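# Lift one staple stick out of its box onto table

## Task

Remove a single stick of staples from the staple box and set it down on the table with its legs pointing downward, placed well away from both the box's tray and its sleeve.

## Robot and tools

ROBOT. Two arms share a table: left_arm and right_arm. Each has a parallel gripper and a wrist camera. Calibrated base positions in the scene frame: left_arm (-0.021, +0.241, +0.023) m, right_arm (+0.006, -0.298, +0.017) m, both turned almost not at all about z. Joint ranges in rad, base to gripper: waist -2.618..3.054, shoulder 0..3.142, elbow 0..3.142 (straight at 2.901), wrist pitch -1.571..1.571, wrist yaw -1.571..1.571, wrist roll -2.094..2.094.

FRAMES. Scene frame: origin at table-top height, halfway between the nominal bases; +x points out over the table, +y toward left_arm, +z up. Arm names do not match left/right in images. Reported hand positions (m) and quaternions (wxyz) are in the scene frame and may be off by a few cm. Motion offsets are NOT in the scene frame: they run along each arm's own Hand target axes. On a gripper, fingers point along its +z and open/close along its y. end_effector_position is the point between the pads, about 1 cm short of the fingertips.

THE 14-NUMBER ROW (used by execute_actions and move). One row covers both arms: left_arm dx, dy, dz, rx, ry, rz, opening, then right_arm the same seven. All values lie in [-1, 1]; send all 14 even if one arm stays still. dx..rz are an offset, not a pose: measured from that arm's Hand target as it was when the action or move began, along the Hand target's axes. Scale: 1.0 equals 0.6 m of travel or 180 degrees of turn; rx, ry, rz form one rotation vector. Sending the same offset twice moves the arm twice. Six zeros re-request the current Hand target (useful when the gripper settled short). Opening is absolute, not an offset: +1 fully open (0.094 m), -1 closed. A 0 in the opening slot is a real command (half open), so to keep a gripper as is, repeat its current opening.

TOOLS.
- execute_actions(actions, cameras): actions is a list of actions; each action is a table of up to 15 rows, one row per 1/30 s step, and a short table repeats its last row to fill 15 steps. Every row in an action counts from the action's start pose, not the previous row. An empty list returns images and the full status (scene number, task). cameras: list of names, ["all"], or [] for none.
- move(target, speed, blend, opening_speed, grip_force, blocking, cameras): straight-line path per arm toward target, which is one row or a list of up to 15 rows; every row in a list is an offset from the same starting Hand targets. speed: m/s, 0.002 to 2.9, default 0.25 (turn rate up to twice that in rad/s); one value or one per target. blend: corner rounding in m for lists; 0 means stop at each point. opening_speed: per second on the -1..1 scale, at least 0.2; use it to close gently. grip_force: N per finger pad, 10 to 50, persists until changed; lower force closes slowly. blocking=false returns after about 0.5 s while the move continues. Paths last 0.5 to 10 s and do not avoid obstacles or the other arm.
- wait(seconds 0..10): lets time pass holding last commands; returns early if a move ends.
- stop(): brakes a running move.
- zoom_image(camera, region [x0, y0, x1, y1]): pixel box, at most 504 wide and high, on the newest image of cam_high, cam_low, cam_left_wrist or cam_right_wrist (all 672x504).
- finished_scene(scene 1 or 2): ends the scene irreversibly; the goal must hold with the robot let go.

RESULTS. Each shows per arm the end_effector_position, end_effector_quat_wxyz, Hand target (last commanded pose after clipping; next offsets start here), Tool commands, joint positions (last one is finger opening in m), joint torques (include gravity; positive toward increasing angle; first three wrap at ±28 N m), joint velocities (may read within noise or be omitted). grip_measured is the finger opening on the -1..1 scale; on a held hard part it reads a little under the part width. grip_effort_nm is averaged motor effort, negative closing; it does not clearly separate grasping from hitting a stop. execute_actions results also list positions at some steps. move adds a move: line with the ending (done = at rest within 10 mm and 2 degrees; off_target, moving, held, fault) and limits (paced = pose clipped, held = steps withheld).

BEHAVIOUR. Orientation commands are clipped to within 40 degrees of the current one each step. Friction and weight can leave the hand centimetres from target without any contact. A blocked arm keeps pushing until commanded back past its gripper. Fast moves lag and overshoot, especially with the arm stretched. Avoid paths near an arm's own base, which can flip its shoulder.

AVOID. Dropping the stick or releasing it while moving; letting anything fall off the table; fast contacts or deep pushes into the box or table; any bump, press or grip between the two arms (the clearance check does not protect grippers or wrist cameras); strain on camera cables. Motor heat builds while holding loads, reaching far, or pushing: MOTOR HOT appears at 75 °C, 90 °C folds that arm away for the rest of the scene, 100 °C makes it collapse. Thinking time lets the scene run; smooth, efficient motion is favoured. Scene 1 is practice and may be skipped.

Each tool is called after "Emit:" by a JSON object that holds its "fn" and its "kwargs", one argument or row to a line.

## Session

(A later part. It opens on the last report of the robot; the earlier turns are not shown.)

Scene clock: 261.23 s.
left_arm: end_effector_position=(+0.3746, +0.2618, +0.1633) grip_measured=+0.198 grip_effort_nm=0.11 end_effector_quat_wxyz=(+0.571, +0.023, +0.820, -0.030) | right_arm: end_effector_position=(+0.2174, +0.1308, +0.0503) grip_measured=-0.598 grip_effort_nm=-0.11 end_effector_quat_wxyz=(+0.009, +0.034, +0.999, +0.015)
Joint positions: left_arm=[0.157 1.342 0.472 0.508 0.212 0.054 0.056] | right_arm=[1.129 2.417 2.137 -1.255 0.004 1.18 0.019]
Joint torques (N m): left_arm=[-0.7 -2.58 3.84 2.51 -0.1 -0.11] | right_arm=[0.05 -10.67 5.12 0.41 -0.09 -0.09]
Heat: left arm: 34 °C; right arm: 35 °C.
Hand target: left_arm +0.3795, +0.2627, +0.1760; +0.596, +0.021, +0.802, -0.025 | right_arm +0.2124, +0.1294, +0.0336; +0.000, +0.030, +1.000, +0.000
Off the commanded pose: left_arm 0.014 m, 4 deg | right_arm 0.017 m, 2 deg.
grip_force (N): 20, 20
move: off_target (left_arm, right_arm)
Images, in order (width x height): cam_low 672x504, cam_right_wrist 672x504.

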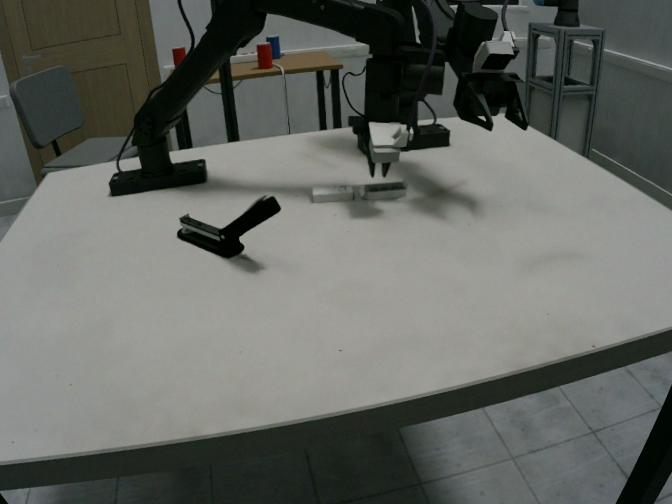

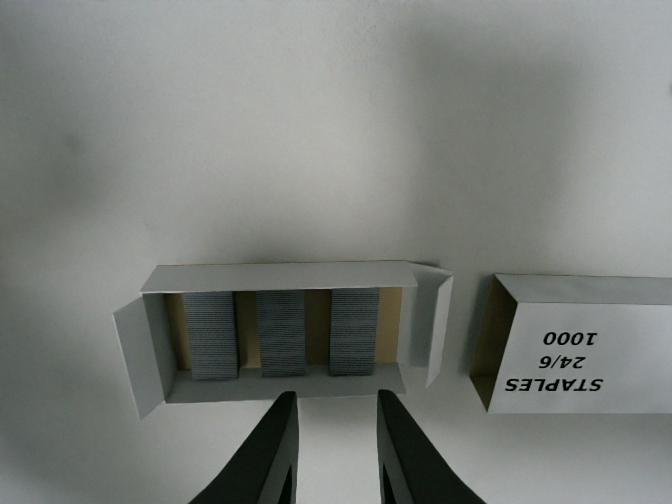

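Emit:
{"fn": "move", "kwargs": {
  "target": [0,0,0,0,0,0,0.2,-0.007,-0.0065,0.025,0,0,0,-0.6],
  "cameras": ["cam_low","cam_right_wrist"],
  "speed": 0.05
}}

Emit:
{"fn": "zoom_image", "kwargs": {
  "camera": "cam_low",
  "region": [300, 120, 450, 230]
}}

Emit:
{"fn": "zoom_image", "kwargs": {
  "camera": "cam_right_wrist",
  "region": [220, 270, 472, 459]
}}

Scene clock: 266.47 s.
left_arm: end_effector_position=(+0.3746, +0.2618, +0.1633) grip_measured=+0.198 grip_effort_nm=0.11 end_effector_quat_wxyz=(+0.571, +0.023, +0.820, -0.030) | right_arm: end_effector_position=(+0.2169, +0.1299, +0.0348) grip_measured=-0.598 grip_effort_nm=-0.11 end_effector_quat_wxyz=(+0.009, +0.031, +0.999, +0.015)
Joint positions: left_arm=[0.157 1.342 0.472 0.508 0.212 0.054 0.056] | right_arm=[1.129 2.417 2.075 -1.194 0.004 1.174 0.019]
Joint torques (N m): left_arm=[-0.75 -2.76 3.86 2.53 -0.1 -0.16] | right_arm=[-0.46 -10.81 4.88 0.42 -0.1 -0.13]
Heat: left arm: 34 °C; right arm: 35 °C.
Hand target: left_arm +0.3795, +0.2627, +0.1760; +0.596, +0.021, +0.802, -0.025 | right_arm +0.2164, +0.1253, +0.0186; +0.000, +0.030, +1.000, +0.000
Off the commanded pose: left_arm 0.014 m, 4 deg | right_arm 0.017 m, 2 deg.
grip_force (N): 20, 20
move: off_target (left_arm, right_arm)
Images, in order (width x height): cam_low 672x504, cam_right_wrist 672x504.

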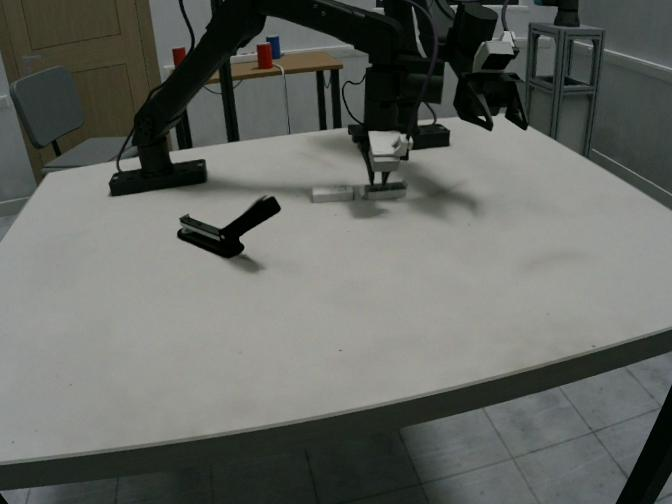

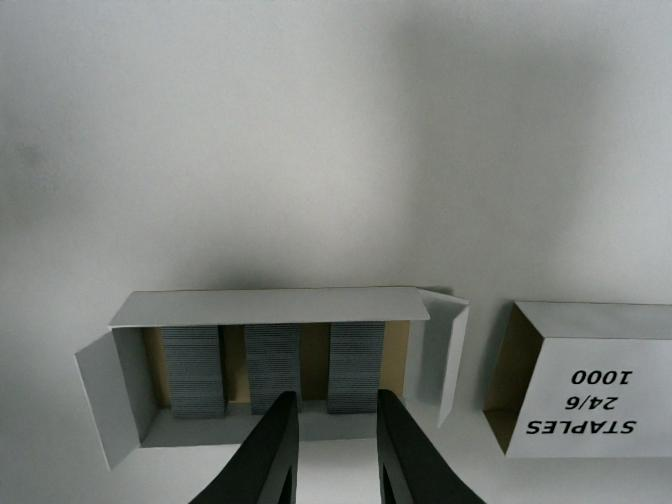

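Scaled by 3.360 from the camera's 672x504 image, which has a finer 960x720 frame.

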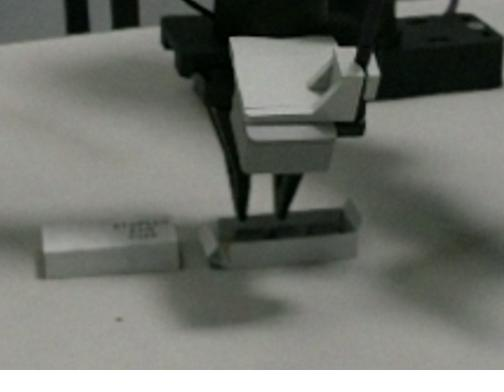

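Scaled by 2.000 from the camera's 672x504 image, which has a finer 960x720 frame.

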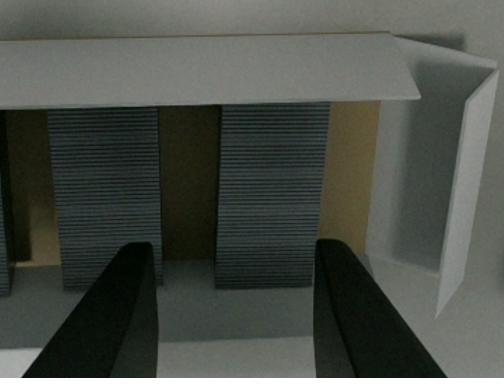

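Emit:
{"fn": "move", "kwargs": {
  "target": [0,0,0,0,0,0,0.2,-0.015,-0.0085,-0.013,0,0,0,-0.6],
  "cameras": ["cam_low","cam_right_wrist"],
  "speed": 0.05
}}

Emit:
{"fn": "zoom_image", "kwargs": {
  "camera": "cam_right_wrist",
  "region": [220, 270, 472, 459]
}}

Scene clock: 271.57 s.
left_arm: end_effector_position=(+0.3746, +0.2618, +0.1633) grip_measured=+0.198 grip_effort_nm=0.10 end_effector_quat_wxyz=(+0.571, +0.023, +0.820, -0.030) | right_arm: end_effector_position=(+0.2284, +0.1240, +0.0348) grip_measured=-0.598 grip_effort_nm=-0.11 end_effector_quat_wxyz=(+0.009, +0.033, +0.999, +0.015)
Joint positions: left_arm=[0.157 1.342 0.472 0.508 0.212 0.054 0.056] | right_arm=[1.102 2.417 2.075 -1.194 0.003 1.151 0.019]
Joint torques (N m): left_arm=[-0.73 -2.61 3.81 2.51 -0.09 -0.15] | right_arm=[-0.38 -11.55 6.05 0.18 -0.08 -0.13]
Heat: left arm: 34 °C; right arm: 34 °C.
Hand target: left_arm +0.3795, +0.2627, +0.1760; +0.596, +0.021, +0.802, -0.025 | right_arm +0.2251, +0.1197, +0.0264; +0.000, +0.030, +1.000, +0.000
Off the commanded pose: left_arm 0.014 m, 4 deg | right_arm 0.010 m, 2 deg.
grip_force (N): 20, 20
move: off_target (left_arm)
Images, in order (width x height): cam_low 672x504, cam_right_wrist 672x504.

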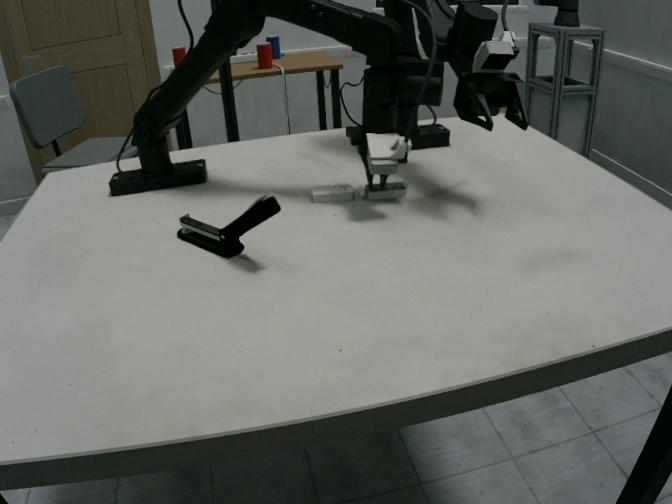

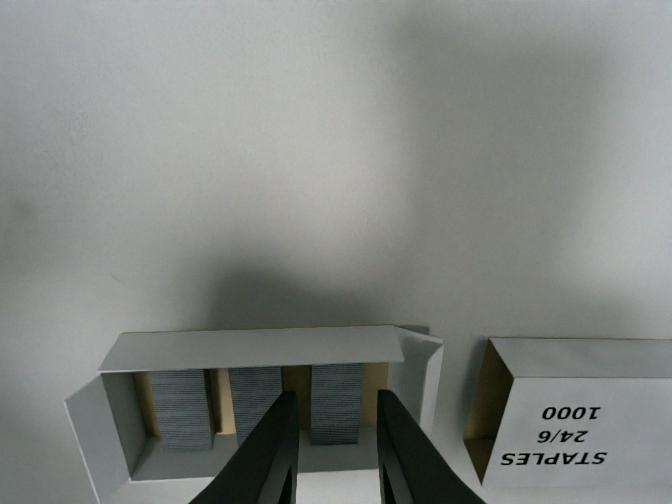

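Scaled by 2.000 from the camera's 672x504 image, which has a finer 960x720 frame.

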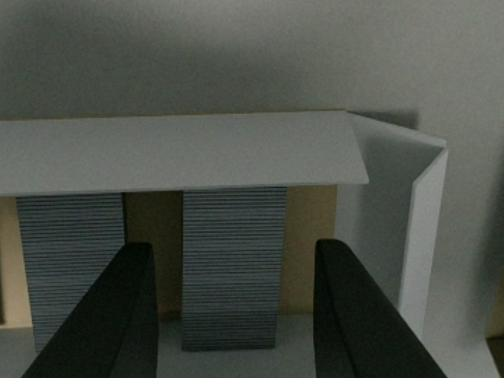

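Emit:
{"fn": "move", "kwargs": {
  "target": [0,0,0,0,0,0,0.2,0,0,0.018,0,0,0,-0.66],
  "cameras": ["cam_low","cam_right_wrist"],
  "speed": 0.04
}}

Emit:
{"fn": "zoom_image", "kwargs": {
  "camera": "cam_right_wrist",
  "region": [220, 315, 472, 504]
}}

Emit:
{"fn": "zoom_image", "kwargs": {
  "camera": "cam_low",
  "region": [340, 150, 430, 217]
}}

Scene clock: 278.03 s.
left_arm: end_effector_position=(+0.3746, +0.2618, +0.1633) grip_measured=+0.198 grip_effort_nm=0.11 end_effector_quat_wxyz=(+0.571, +0.023, +0.820, -0.030) | right_arm: end_effector_position=(+0.2280, +0.1233, +0.0310) grip_measured=-0.658 grip_effort_nm=-0.11 end_effector_quat_wxyz=(+0.009, +0.033, +0.999, +0.015)
Joint positions: left_arm=[0.157 1.342 0.472 0.508 0.212 0.054 0.056] | right_arm=[1.102 2.417 2.06 -1.18 0.003 1.151 0.016]
Joint torques (N m): left_arm=[-0.79 -2.62 3.82 2.52 -0.1 -0.11] | right_arm=[-0.38 -11.02 4.81 0.41 -0.08 -0.13]
Heat: left arm: 34 °C; right arm: 35 °C.
Hand target: left_arm +0.3795, +0.2627, +0.1760; +0.596, +0.021, +0.802, -0.025 | right_arm +0.2251, +0.1197, +0.0156; +0.000, +0.030, +1.000, +0.000
Off the commanded pose: left_arm 0.014 m, 4 deg | right_arm 0.016 m, 2 deg.
grip_force (N): 20, 20
move: off_target (left_arm, right_arm)
Images, in order (width x height): cam_low 672x504, cam_right_wrist 672x504.

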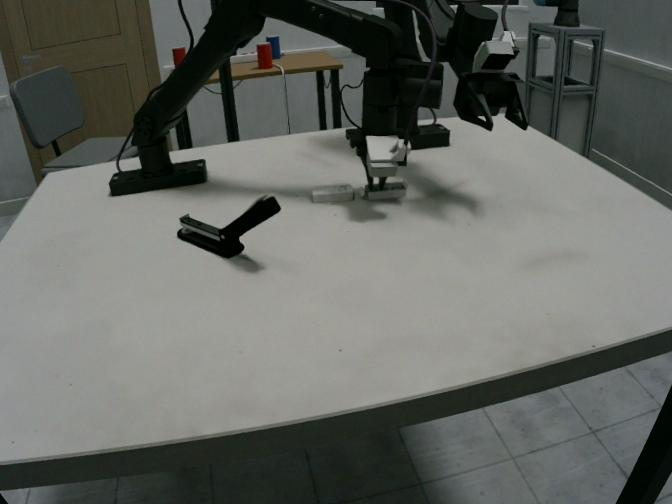

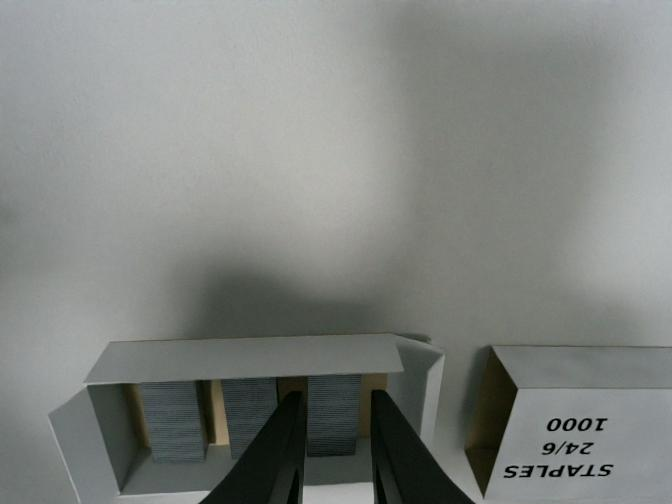

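Scaled by 2.000 from the camera's 672x504 image, which has a finer 960x720 frame.

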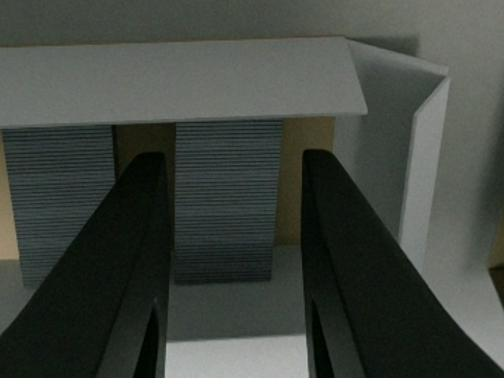

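Scaled by 5.600 from the camera's 672x504 image, which has a finer 960x720 frame.

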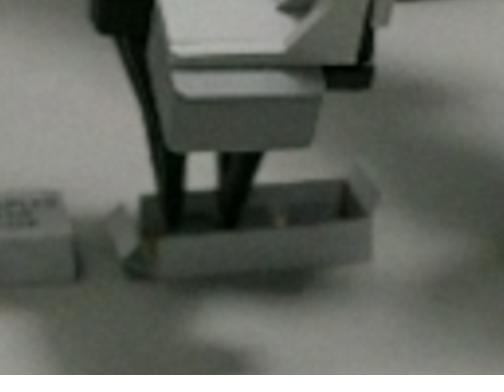

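Emit:
{"fn": "move", "kwargs": {
  "target": [0,0,0,0,0,0,0.2,0,-0.002,0.01,0,0,0,-0.66],
  "cameras": ["cam_low","cam_right_wrist"],
  "speed": 0.04
}}

Emit:
{"fn": "zoom_image", "kwargs": {
  "camera": "cam_right_wrist",
  "region": [220, 315, 472, 504]
}}

Emit:
{"fn": "zoom_image", "kwargs": {
  "camera": "cam_low",
  "region": [340, 150, 430, 217]
}}

Scene clock: 282.23 s.
left_arm: end_effector_position=(+0.3746, +0.2618, +0.1633) grip_measured=+0.198 grip_effort_nm=0.11 end_effector_quat_wxyz=(+0.571, +0.023, +0.820, -0.030) | right_arm: end_effector_position=(+0.2276, +0.1226, +0.0248) grip_measured=-0.658 grip_effort_nm=-0.11 end_effector_quat_wxyz=(+0.009, +0.033, +0.999, +0.015)
Joint positions: left_arm=[0.157 1.342 0.472 0.508 0.212 0.054 0.056] | right_arm=[1.102 2.417 2.035 -1.155 0.003 1.151 0.016]
Joint torques (N m): left_arm=[-0.68 -2.73 3.86 2.5 -0.07 -0.12] | right_arm=[-0.47 -11.04 4.75 0.42 -0.08 -0.13]
Heat: left arm: 34 °C; right arm: 35 °C.
Hand target: left_arm +0.3795, +0.2627, +0.1760; +0.596, +0.021, +0.802, -0.025 | right_arm +0.2250, +0.1185, +0.0096; +0.000, +0.030, +1.000, +0.000
Off the commanded pose: left_arm 0.014 m, 4 deg | right_arm 0.016 m, 2 deg.
grip_force (N): 20, 20
move: off_target (left_arm, right_arm)
Images, in order (width x height): cam_low 672x504, cam_right_wrist 672x504.

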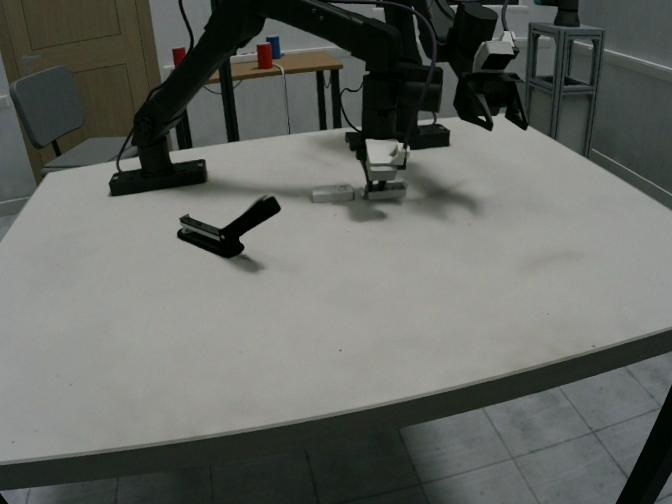

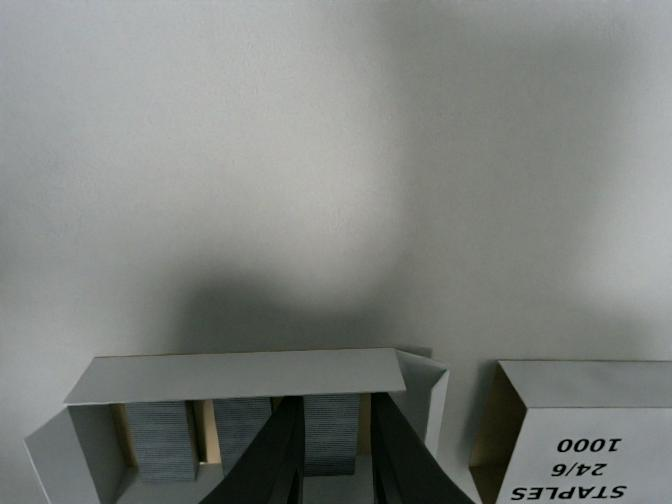

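Scaled by 2.000 from the camera's 672x504 image, which has a finer 960x720 frame.

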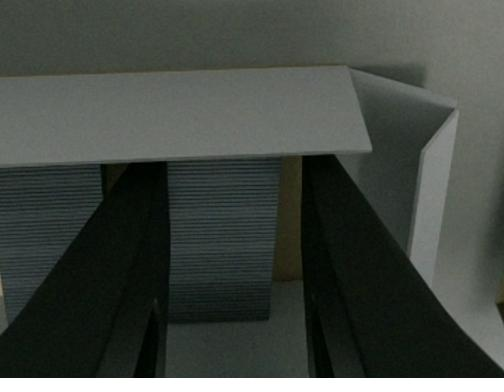

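Scaled by 5.600 from the camera's 672x504 image, which has a finer 960x720 frame.

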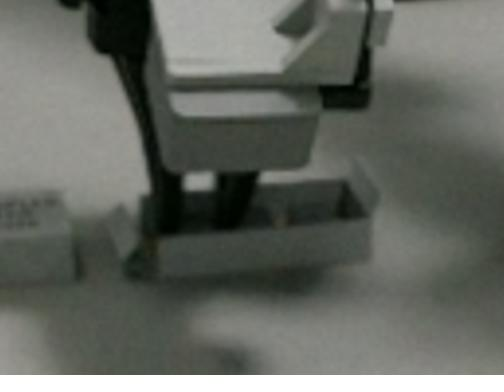

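Emit:
{"fn": "move", "kwargs": {
  "target": [0,0,0,0,0,0,0.2,0,0,0,0,0,0,-0.77],
  "cameras": ["cam_low","cam_right_wrist"],
  "speed": 0.04
}}

Emit:
{"fn": "zoom_image", "kwargs": {
  "camera": "cam_right_wrist",
  "region": [220, 315, 472, 504]
}}

Scene clock: 286.13 s.
left_arm: end_effector_position=(+0.3746, +0.2618, +0.1633) grip_measured=+0.198 grip_effort_nm=0.10 end_effector_quat_wxyz=(+0.571, +0.023, +0.820, -0.030) | right_arm: end_effector_position=(+0.2276, +0.1226, +0.0248) grip_measured=-0.768 grip_effort_nm=-0.11 end_effector_quat_wxyz=(+0.009, +0.033, +0.999, +0.015)
Joint positions: left_arm=[0.157 1.342 0.472 0.508 0.212 0.054 0.056] | right_arm=[1.102 2.417 2.035 -1.155 0.003 1.151 0.011]
Joint torques (N m): left_arm=[-0.72 -2.66 3.85 2.5 -0.06 -0.13] | right_arm=[-0.47 -11.03 4.79 0.42 -0.08 -0.13]
Heat: left arm: 34 °C; right arm: 34 °C.
Hand target: left_arm +0.3795, +0.2627, +0.1760; +0.596, +0.021, +0.802, -0.025 | right_arm +0.2250, +0.1185, +0.0096; +0.000, +0.030, +1.000, +0.000
Off the commanded pose: left_arm 0.014 m, 4 deg | right_arm 0.016 m, 2 deg.
grip_force (N): 20, 20
move: off_target (left_arm, right_arm)
Images, in order (width x height): cam_low 672x504, cam_right_wrist 672x504.

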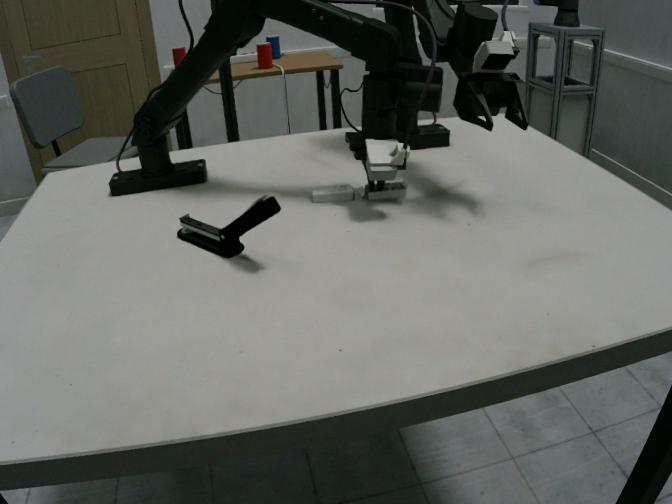

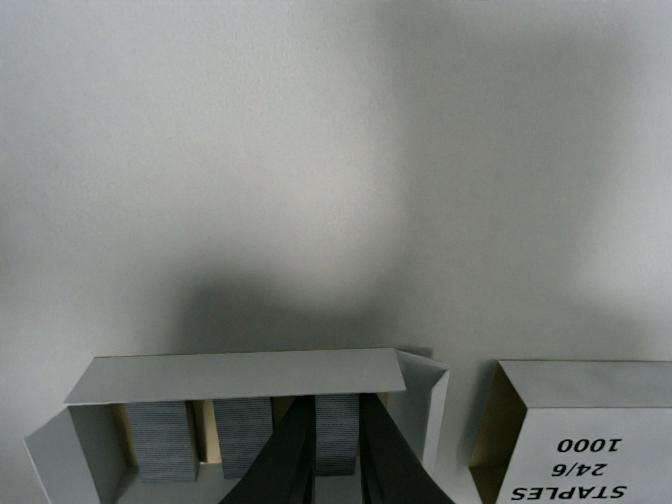

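Scaled by 2.000 from the camera's 672x504 image, which has a finer 960x720 frame.

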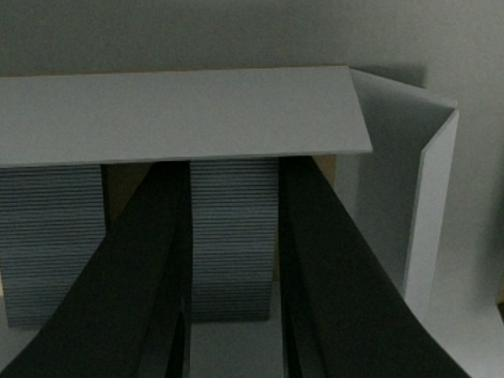

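Emit:
{"fn": "move", "kwargs": {
  "target": [
    [0,0,0,0,0,0,0.2,0,0,0,0,0,0,-0.62],
    [0,0,0,0,0,0,0.2,0,0.003,0.006,0,0,0,-0.62]
  ],
  "cameras": ["cam_low","cam_right_wrist"],
  "speed": 0.04
}}

Emit:
{"fn": "zoom_image", "kwargs": {
  "camera": "cam_right_wrist",
  "region": [220, 315, 472, 504]
}}

Emit:
{"fn": "zoom_image", "kwargs": {
  "camera": "cam_low",
  "region": [340, 150, 430, 217]
}}

Scene clock: 293.97 s.
left_arm: end_effector_position=(+0.3746, +0.2618, +0.1633) grip_measured=+0.198 grip_effort_nm=0.10 end_effector_quat_wxyz=(+0.571, +0.023, +0.820, -0.030) | right_arm: end_effector_position=(+0.2284, +0.1239, +0.0249) grip_measured=-0.622 grip_effort_nm=0.13 end_effector_quat_wxyz=(+0.010, +0.033, +0.999, +0.017)
Joint positions: left_arm=[0.157 1.342 0.472 0.508 0.212 0.054 0.056] | right_arm=[1.102 2.417 2.035 -1.149 0.003 1.151 0.018]
Joint torques (N m): left_arm=[-0.84 -2.7 3.78 2.53 -0.09 -0.13] | right_arm=[-0.35 -10.24 5.08 0.43 -0.08 -0.11]
Heat: left arm: 34 °C; right arm: 34 °C.
Hand target: left_arm +0.3795, +0.2627, +0.1760; +0.596, +0.021, +0.802, -0.025 | right_arm +0.2251, +0.1202, +0.0060; +0.000, +0.030, +1.000, +0.000
Off the commanded pose: left_arm 0.014 m, 4 deg | right_arm 0.020 m, 2 deg.
grip_force (N): 20, 20
move: off_target (left_arm, right_arm)
Images, in order (width x height): cam_low 672x504, cam_right_wrist 672x504.

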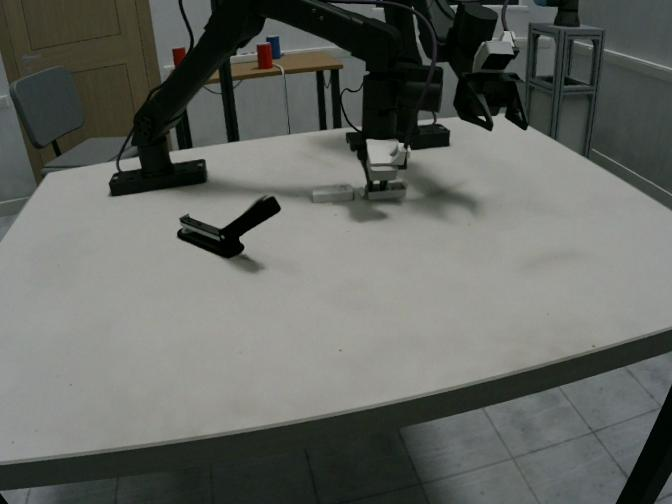

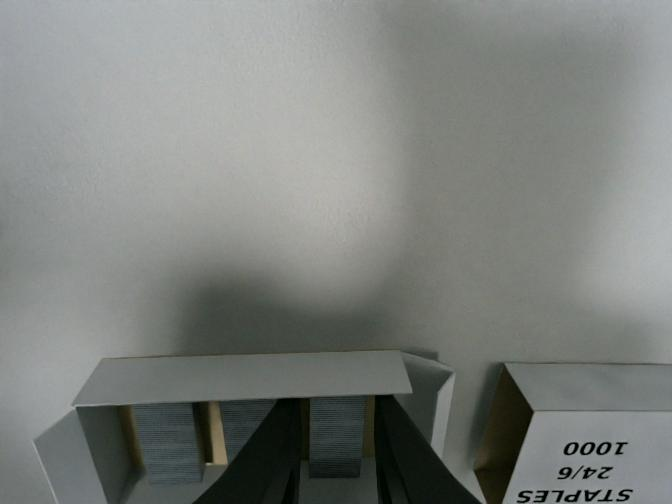

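Scaled by 2.000 from the camera's 672x504 image, which has a finer 960x720 frame.

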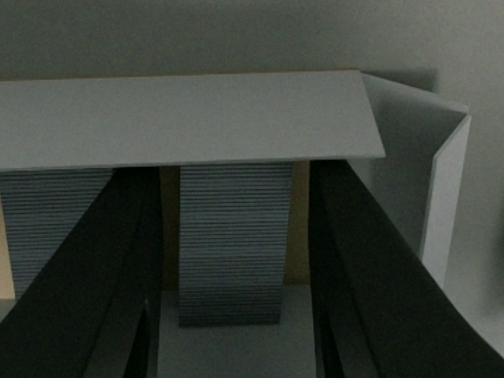

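Scaled by 5.600 from the camera's 672x504 image, which has a finer 960x720 frame.

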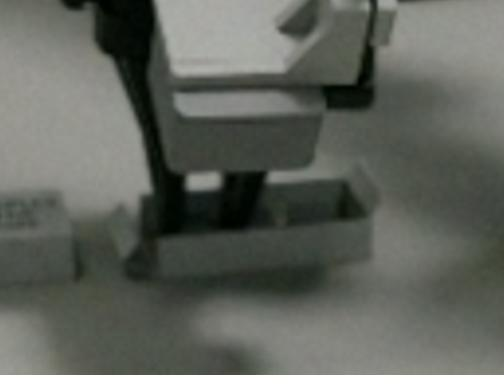

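Emit:
{"fn": "move", "kwargs": {
  "target": [0,0,0,0,0,0,0.2,0,0,0.009,0,0,0,-0.62],
  "cameras": ["cam_low","cam_right_wrist"],
  "speed": 0.04
}}

Emit:
{"fn": "zoom_image", "kwargs": {
  "camera": "cam_right_wrist",
  "region": [220, 315, 472, 504]
}}

Emit:
{"fn": "zoom_image", "kwargs": {
  "camera": "cam_low",
  "region": [340, 150, 430, 217]
}}

Scene clock: 302.17 s.
left_arm: end_effector_position=(+0.3746, +0.2618, +0.1633) grip_measured=+0.198 grip_effort_nm=0.10 end_effector_quat_wxyz=(+0.571, +0.023, +0.820, -0.030) | right_arm: end_effector_position=(+0.2289, +0.1250, +0.0196) grip_measured=-0.622 grip_effort_nm=0.13 end_effector_quat_wxyz=(+0.010, +0.033, +0.999, +0.018)
Joint positions: left_arm=[0.157 1.342 0.472 0.508 0.212 0.054 0.056] | right_arm=[1.102 2.425 2.028 -1.132 0.003 1.151 0.018]
Joint torques (N m): left_arm=[-0.7 -2.65 3.85 2.52 -0.11 -0.15] | right_arm=[-0.35 -10.48 4.78 0.43 -0.08 -0.11]
Heat: left arm: 34 °C; right arm: 34 °C.
Hand target: left_arm +0.3795, +0.2627, +0.1760; +0.596, +0.021, +0.802, -0.025 | right_arm +0.2251, +0.1202, +0.0006; +0.000, +0.030, +1.000, +0.000
Off the commanded pose: left_arm 0.014 m, 4 deg | right_arm 0.020 m, 2 deg.
grip_force (N): 20, 20
move: off_target (left_arm, right_arm)
Images, in order (width x height): cam_low 672x504, cam_right_wrist 672x504.

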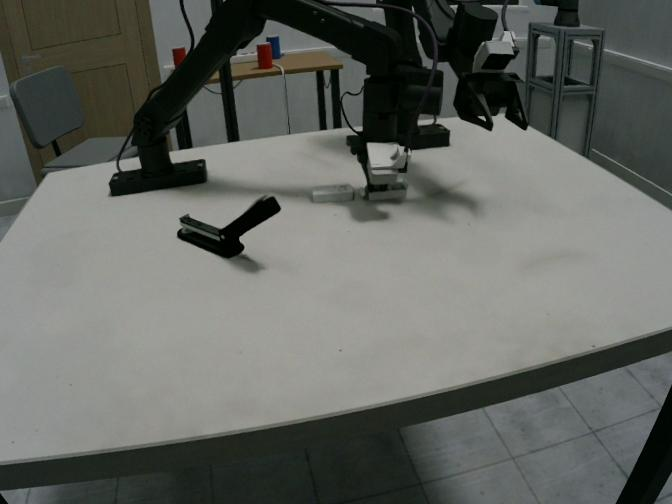

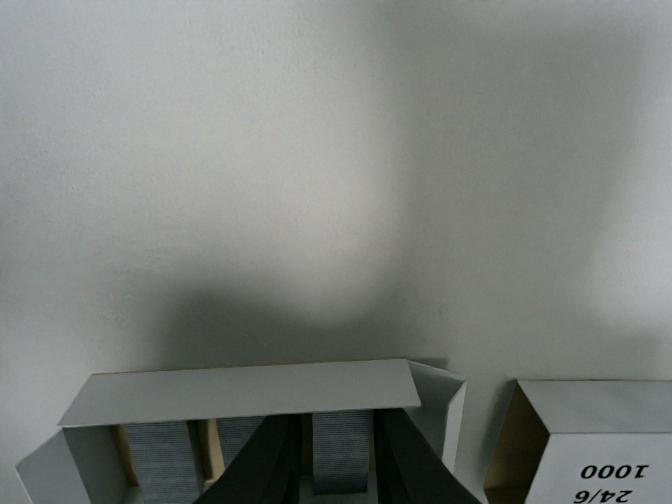

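Scaled by 2.000 from the camera's 672x504 image, which has a finer 960x720 frame.

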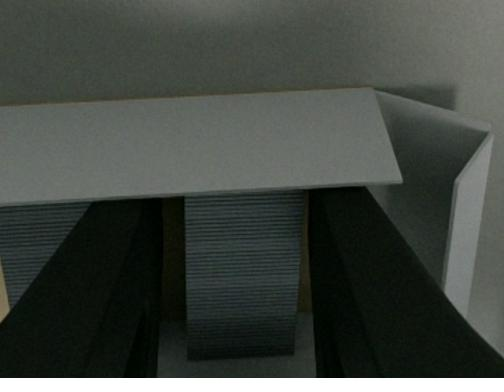

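Scaled by 5.600 from the camera's 672x504 image, which has a finer 960x720 frame.

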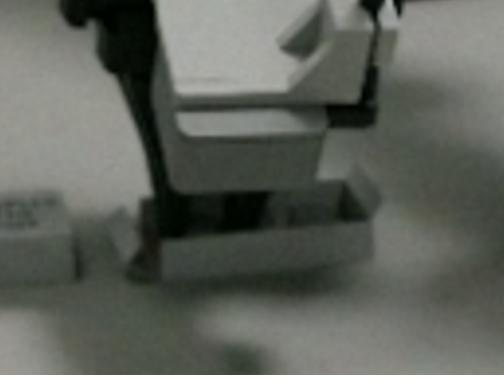

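Emit:
{"fn": "move", "kwargs": {
  "target": [0,0,0,0,0,0,0.2,0,0,0,0,0,0,-0.77],
  "cameras": ["cam_right_wrist"],
  "speed": 0.04
}}

Emit:
{"fn": "zoom_image", "kwargs": {
  "camera": "cam_right_wrist",
  "region": [220, 315, 472, 504]
}}

Scene clock: 305.37 s.
left_arm: end_effector_position=(+0.3746, +0.2618, +0.1633) grip_measured=+0.198 grip_effort_nm=0.10 end_effector_quat_wxyz=(+0.571, +0.023, +0.820, -0.030) | right_arm: end_effector_position=(+0.2289, +0.1250, +0.0196) grip_measured=-0.717 grip_effort_nm=-0.47 end_effector_quat_wxyz=(+0.010, +0.033, +0.999, +0.018)
Joint positions: left_arm=[0.157 1.342 0.472 0.508 0.212 0.054 0.056] | right_arm=[1.102 2.425 2.028 -1.132 0.003 1.151 0.013]
Joint torques (N m): left_arm=[-0.65 -2.73 3.95 2.51 -0.07 -0.11] | right_arm=[-0.35 -10.48 4.78 0.43 -0.08 -0.11]
Heat: left arm: 34 °C; right arm: 34 °C.
Hand target: left_arm +0.3795, +0.2627, +0.1760; +0.596, +0.021, +0.802, -0.025 | right_arm +0.2251, +0.1202, +0.0006; +0.000, +0.030, +1.000, +0.000
Off the commanded pose: left_arm 0.014 m, 4 deg | right_arm 0.020 m, 2 deg.
grip_force (N): 20, 20
move: off_target (left_arm, right_arm)
Images, in order (width x height): cam_right_wrist 672x504.

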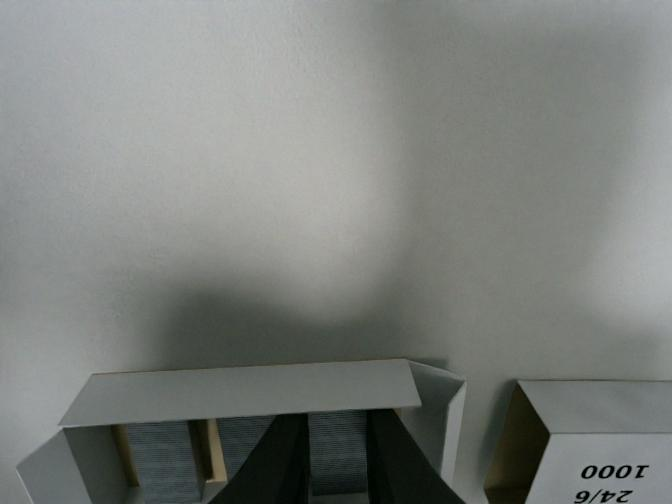

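Scaled by 2.000 from the camera's 672x504 image, which has a finer 960x720 frame.

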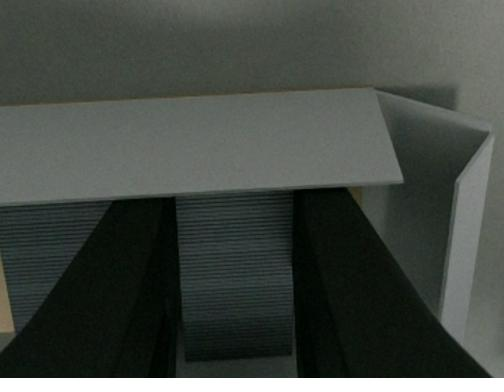

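Emit:
{"fn": "move", "kwargs": {
  "target": [0,0,0,0,0,0,0.2,0,0,-0.15,0,0,0,-0.77],
  "cameras": ["all"],
  "speed": 0.06
}}

Emit:
{"fn": "zoom_image", "kwargs": {
  "camera": "cam_low",
  "region": [300, 120, 450, 230]
}}

Scene clock: 310.07 s.
left_arm: end_effector_position=(+0.3746, +0.2618, +0.1633) grip_measured=+0.198 grip_effort_nm=0.10 end_effector_quat_wxyz=(+0.571, +0.023, +0.820, -0.030) | right_arm: end_effector_position=(+0.2268, +0.1210, +0.0919) grip_measured=-0.717 grip_effort_nm=-0.47 end_effector_quat_wxyz=(+0.006, +0.033, +0.999, +0.008)
Joint positions: left_arm=[0.157 1.342 0.472 0.508 0.212 0.054 0.056] | right_arm=[1.102 2.425 2.316 -1.442 0.003 1.151 0.013]
Joint torques (N m): left_arm=[-0.57 -2.62 3.93 2.53 -0.09 -0.14] | right_arm=[-0.34 -11.6 8.21 0.07 -0.08 -0.11]
Heat: left arm: 34 °C; right arm: 34 °C.
Hand target: left_arm +0.3795, +0.2627, +0.1760; +0.596, +0.021, +0.802, -0.025 | right_arm +0.2251, +0.1203, +0.0906; +0.000, +0.030, +1.000, +0.000
Off the commanded pose: left_arm 0.014 m, 4 deg | right_arm 0.002 m, 1 deg.
grip_force (N): 20, 20
move: off_target (left_arm)

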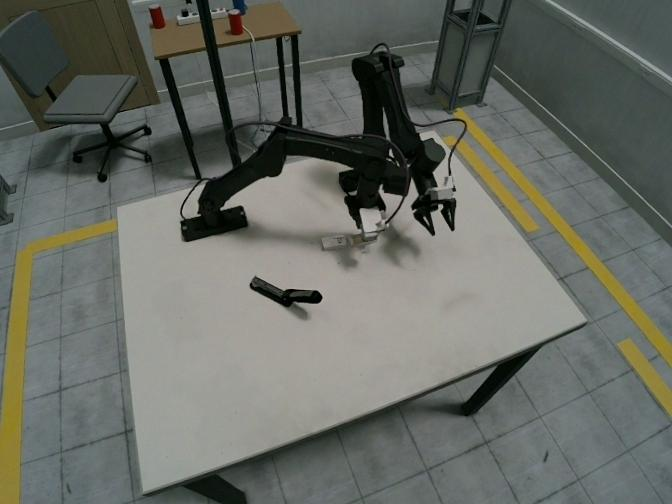

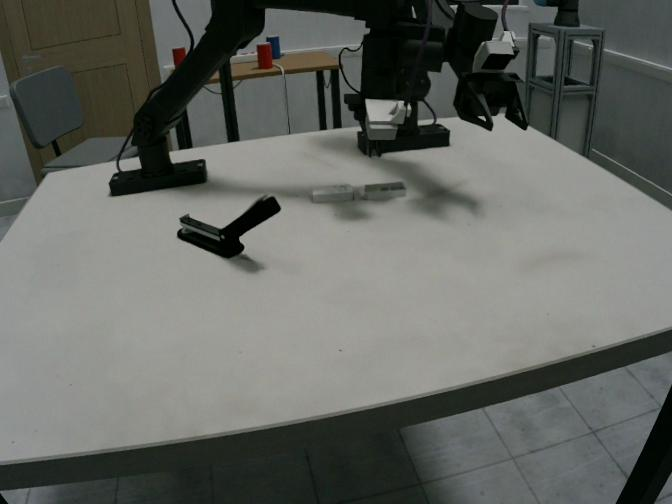

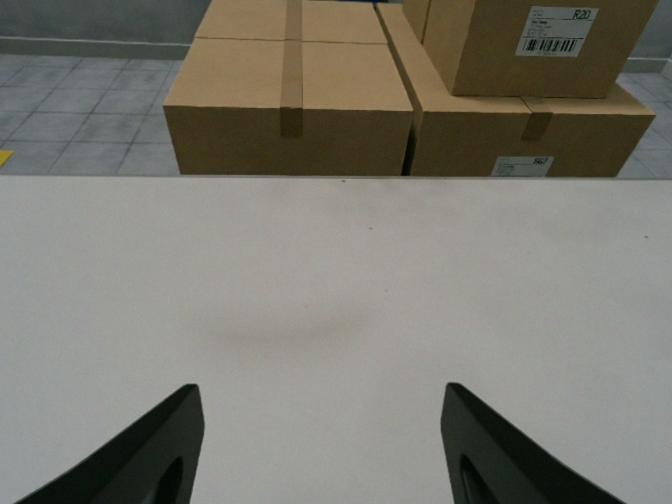

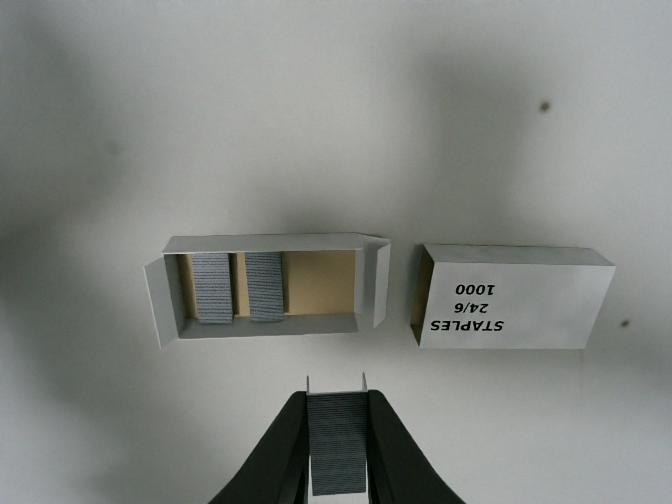

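Scaled by 3.360 from the camera's 672x504 image, which has a finer 960x720 frame.

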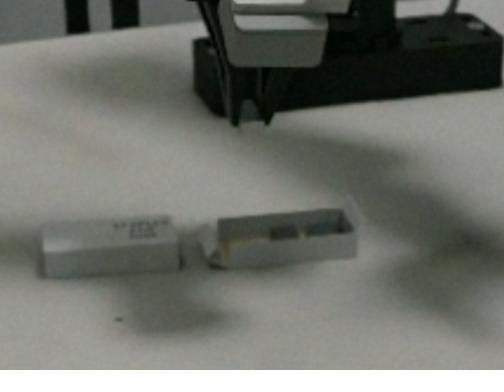

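Emit:
{"fn": "move", "kwargs": {
  "target": [
    [0,0,0,0,0,0,0.2,-0.237,-0.053,0,0,0,0,-0.77],
    [0,0,0,0,0,0,0.2,-0.237,-0.053,0.075,0,0,0,-0.77]
  ],
  "cameras": ["cam_low","cam_right_wrist"],
  "speed": [0.15,0.08],
  "blend": [0.02,0]
}}

Emit:
{"fn": "zoom_image", "kwargs": {
  "camera": "cam_low",
  "region": [300, 140, 450, 250]
}}

Scene clock: 317.20 s.
left_arm: end_effector_position=(+0.3746, +0.2618, +0.1633) grip_measured=+0.198 grip_effort_nm=0.10 end_effector_quat_wxyz=(+0.571, +0.023, +0.820, -0.030) | right_arm: end_effector_position=(+0.3748, +0.0851, +0.0559) grip_measured=-0.717 grip_effort_nm=-0.47 end_effector_quat_wxyz=(+0.033, +0.036, +0.998, +0.037)
Joint positions: left_arm=[0.157 1.342 0.472 0.508 0.212 0.054 0.056] | right_arm=[0.82 2.768 2.822 -1.525 0 0.875 0.013]
Joint torques (N m): left_arm=[-0.73 -2.63 3.93 2.55 -0.08 -0.13] | right_arm=[0.24 -12.21 8.18 -0.02 -0.03 -0.13]
Heat: left arm: 34 °C; right arm: 35 °C.
Hand target: left_arm +0.3795, +0.2627, +0.1760; +0.596, +0.021, +0.802, -0.025 | right_arm +0.3651, +0.0799, +0.0456; +0.000, +0.030, +1.000, +0.000
Off the commanded pose: left_arm 0.014 m, 4 deg | right_arm 0.015 m, 6 deg.
grip_force (N): 20, 20
move: off_target (left_arm, right_arm)
Images, in order (width x height): cam_low 672x504, cam_right_wrist 672x504.

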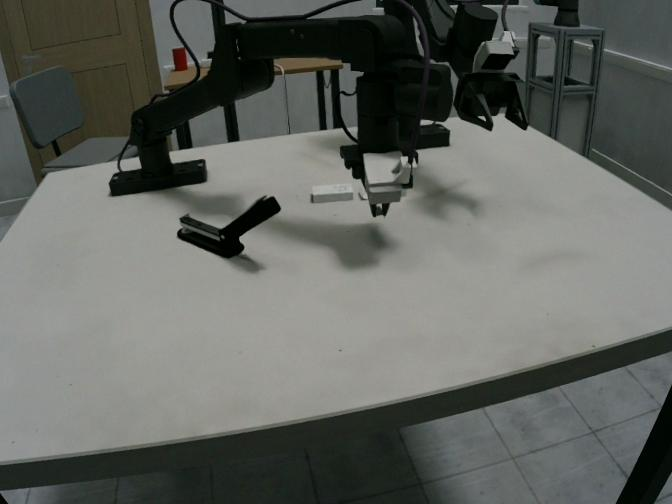

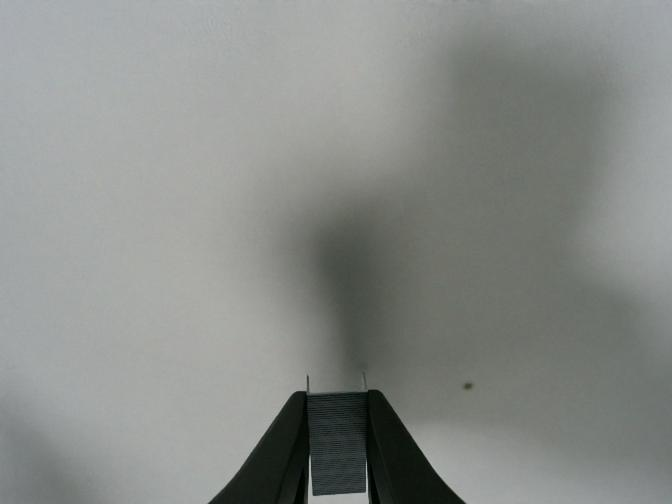

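Scaled by 3.360 from the camera's 672x504 image, which has a finer 960x720 frame.

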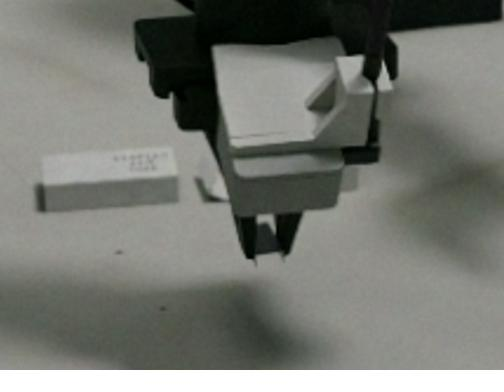

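Emit:
{"fn": "move", "kwargs": {
  "target": [0,0,0,0,0,0,0.2,0,0,0.04,0,0,0,-0.77],
  "cameras": ["cam_low","cam_right_wrist"],
  "speed": 0.06
}}

Emit:
{"fn": "zoom_image", "kwargs": {
  "camera": "cam_low",
  "region": [340, 170, 430, 237]
}}

Scene clock: 321.37 s.
left_arm: end_effector_position=(+0.3746, +0.2618, +0.1633) grip_measured=+0.198 grip_effort_nm=0.11 end_effector_quat_wxyz=(+0.571, +0.023, +0.820, -0.030) | right_arm: end_effector_position=(+0.3721, +0.0822, +0.0340) grip_measured=-0.717 grip_effort_nm=-0.47 end_effector_quat_wxyz=(+0.019, +0.036, +0.999, +0.021)
Joint positions: left_arm=[0.157 1.342 0.472 0.508 0.212 0.054 0.056] | right_arm=[0.82 2.811 2.822 -1.525 0 0.875 0.013]
Joint torques (N m): left_arm=[-0.66 -2.67 3.88 2.5 -0.09 -0.15] | right_arm=[0.25 -12.23 7.36 0.14 -0.03 -0.14]
Heat: left arm: 34 °C; right arm: 35 °C.
Hand target: left_arm +0.3795, +0.2627, +0.1760; +0.596, +0.021, +0.802, -0.025 | right_arm +0.3651, +0.0799, +0.0216; +0.000, +0.030, +1.000, +0.000
Off the commanded pose: left_arm 0.014 m, 4 deg | right_arm 0.014 m, 3 deg.
grip_force (N): 20, 20
move: off_target (left_arm, right_arm)
Images, in order (width x height): cam_low 672x504, cam_right_wrist 672x504.

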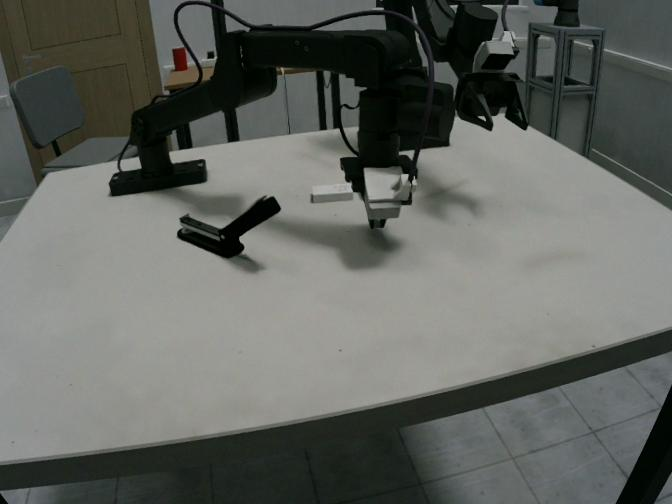

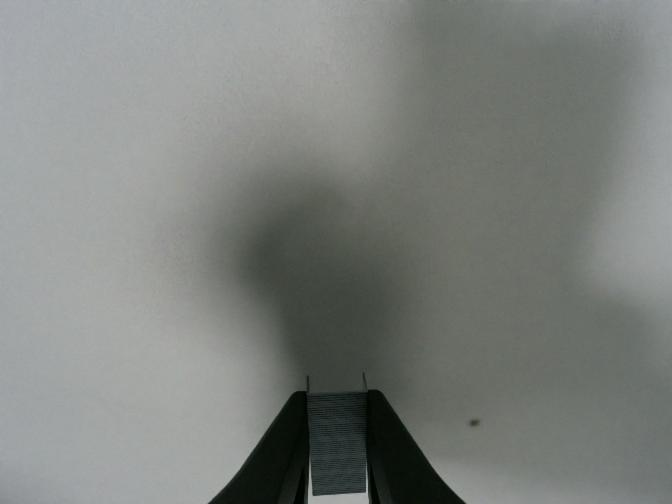

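Scaled by 5.600 from the camera's 672x504 image, which has a finer 960x720 frame.

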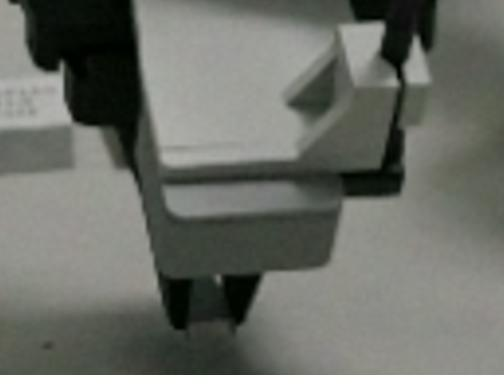

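Emit:
{"fn": "move", "kwargs": {
  "target": [0,0,0,0,0,0,0.2,0,0,0.015,0,0,0,-0.77],
  "cameras": ["cam_low","cam_right_wrist"],
  "speed": 0.03
}}

Emit:
{"fn": "zoom_image", "kwargs": {
  "camera": "cam_low",
  "region": [340, 170, 430, 237]
}}

Scene clock: 324.80 s.
left_arm: end_effector_position=(+0.3746, +0.2618, +0.1633) grip_measured=+0.198 grip_effort_nm=0.11 end_effector_quat_wxyz=(+0.571, +0.023, +0.820, -0.030) | right_arm: end_effector_position=(+0.3721, +0.0822, +0.0340) grip_measured=-0.717 grip_effort_nm=-0.47 end_effector_quat_wxyz=(+0.019, +0.036, +0.999, +0.021)
Joint positions: left_arm=[0.157 1.342 0.472 0.508 0.212 0.054 0.056] | right_arm=[0.82 2.811 2.822 -1.525 0 0.875 0.013]
Joint torques (N m): left_arm=[-0.75 -2.59 3.79 2.51 -0.05 -0.15] | right_arm=[0.24 -11.69 5.53 0.32 -0.03 -0.13]
Heat: left arm: 34 °C; right arm: 36 °C.
Hand target: left_arm +0.3795, +0.2627, +0.1760; +0.596, +0.021, +0.802, -0.025 | right_arm +0.3651, +0.0799, +0.0126; +0.000, +0.030, +1.000, +0.000
Off the commanded pose: left_arm 0.014 m, 4 deg | right_arm 0.023 m, 3 deg.
grip_force (N): 20, 20
move: off_target (left_arm, right_arm)
Images, in order (width x height): cam_low 672x504, cam_right_wrist 672x504.

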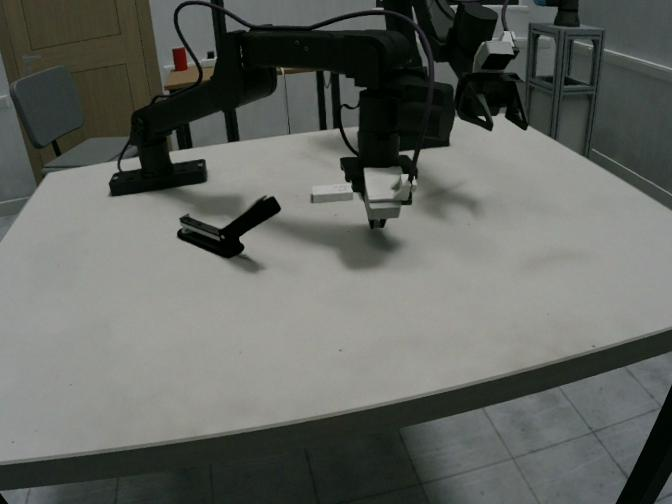

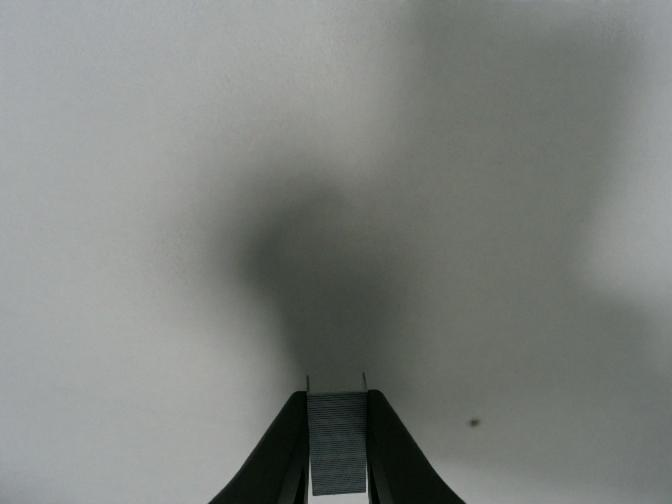

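Scaled by 5.600 from the camera's 672x504 image, which has a finer 960x720 frame.

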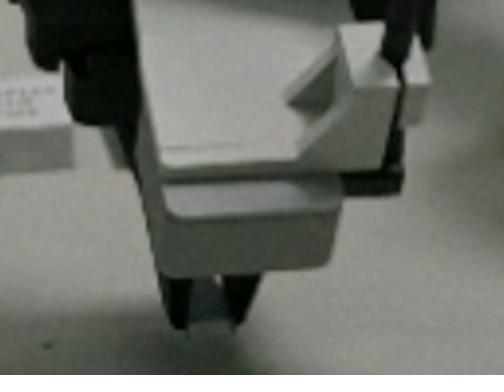

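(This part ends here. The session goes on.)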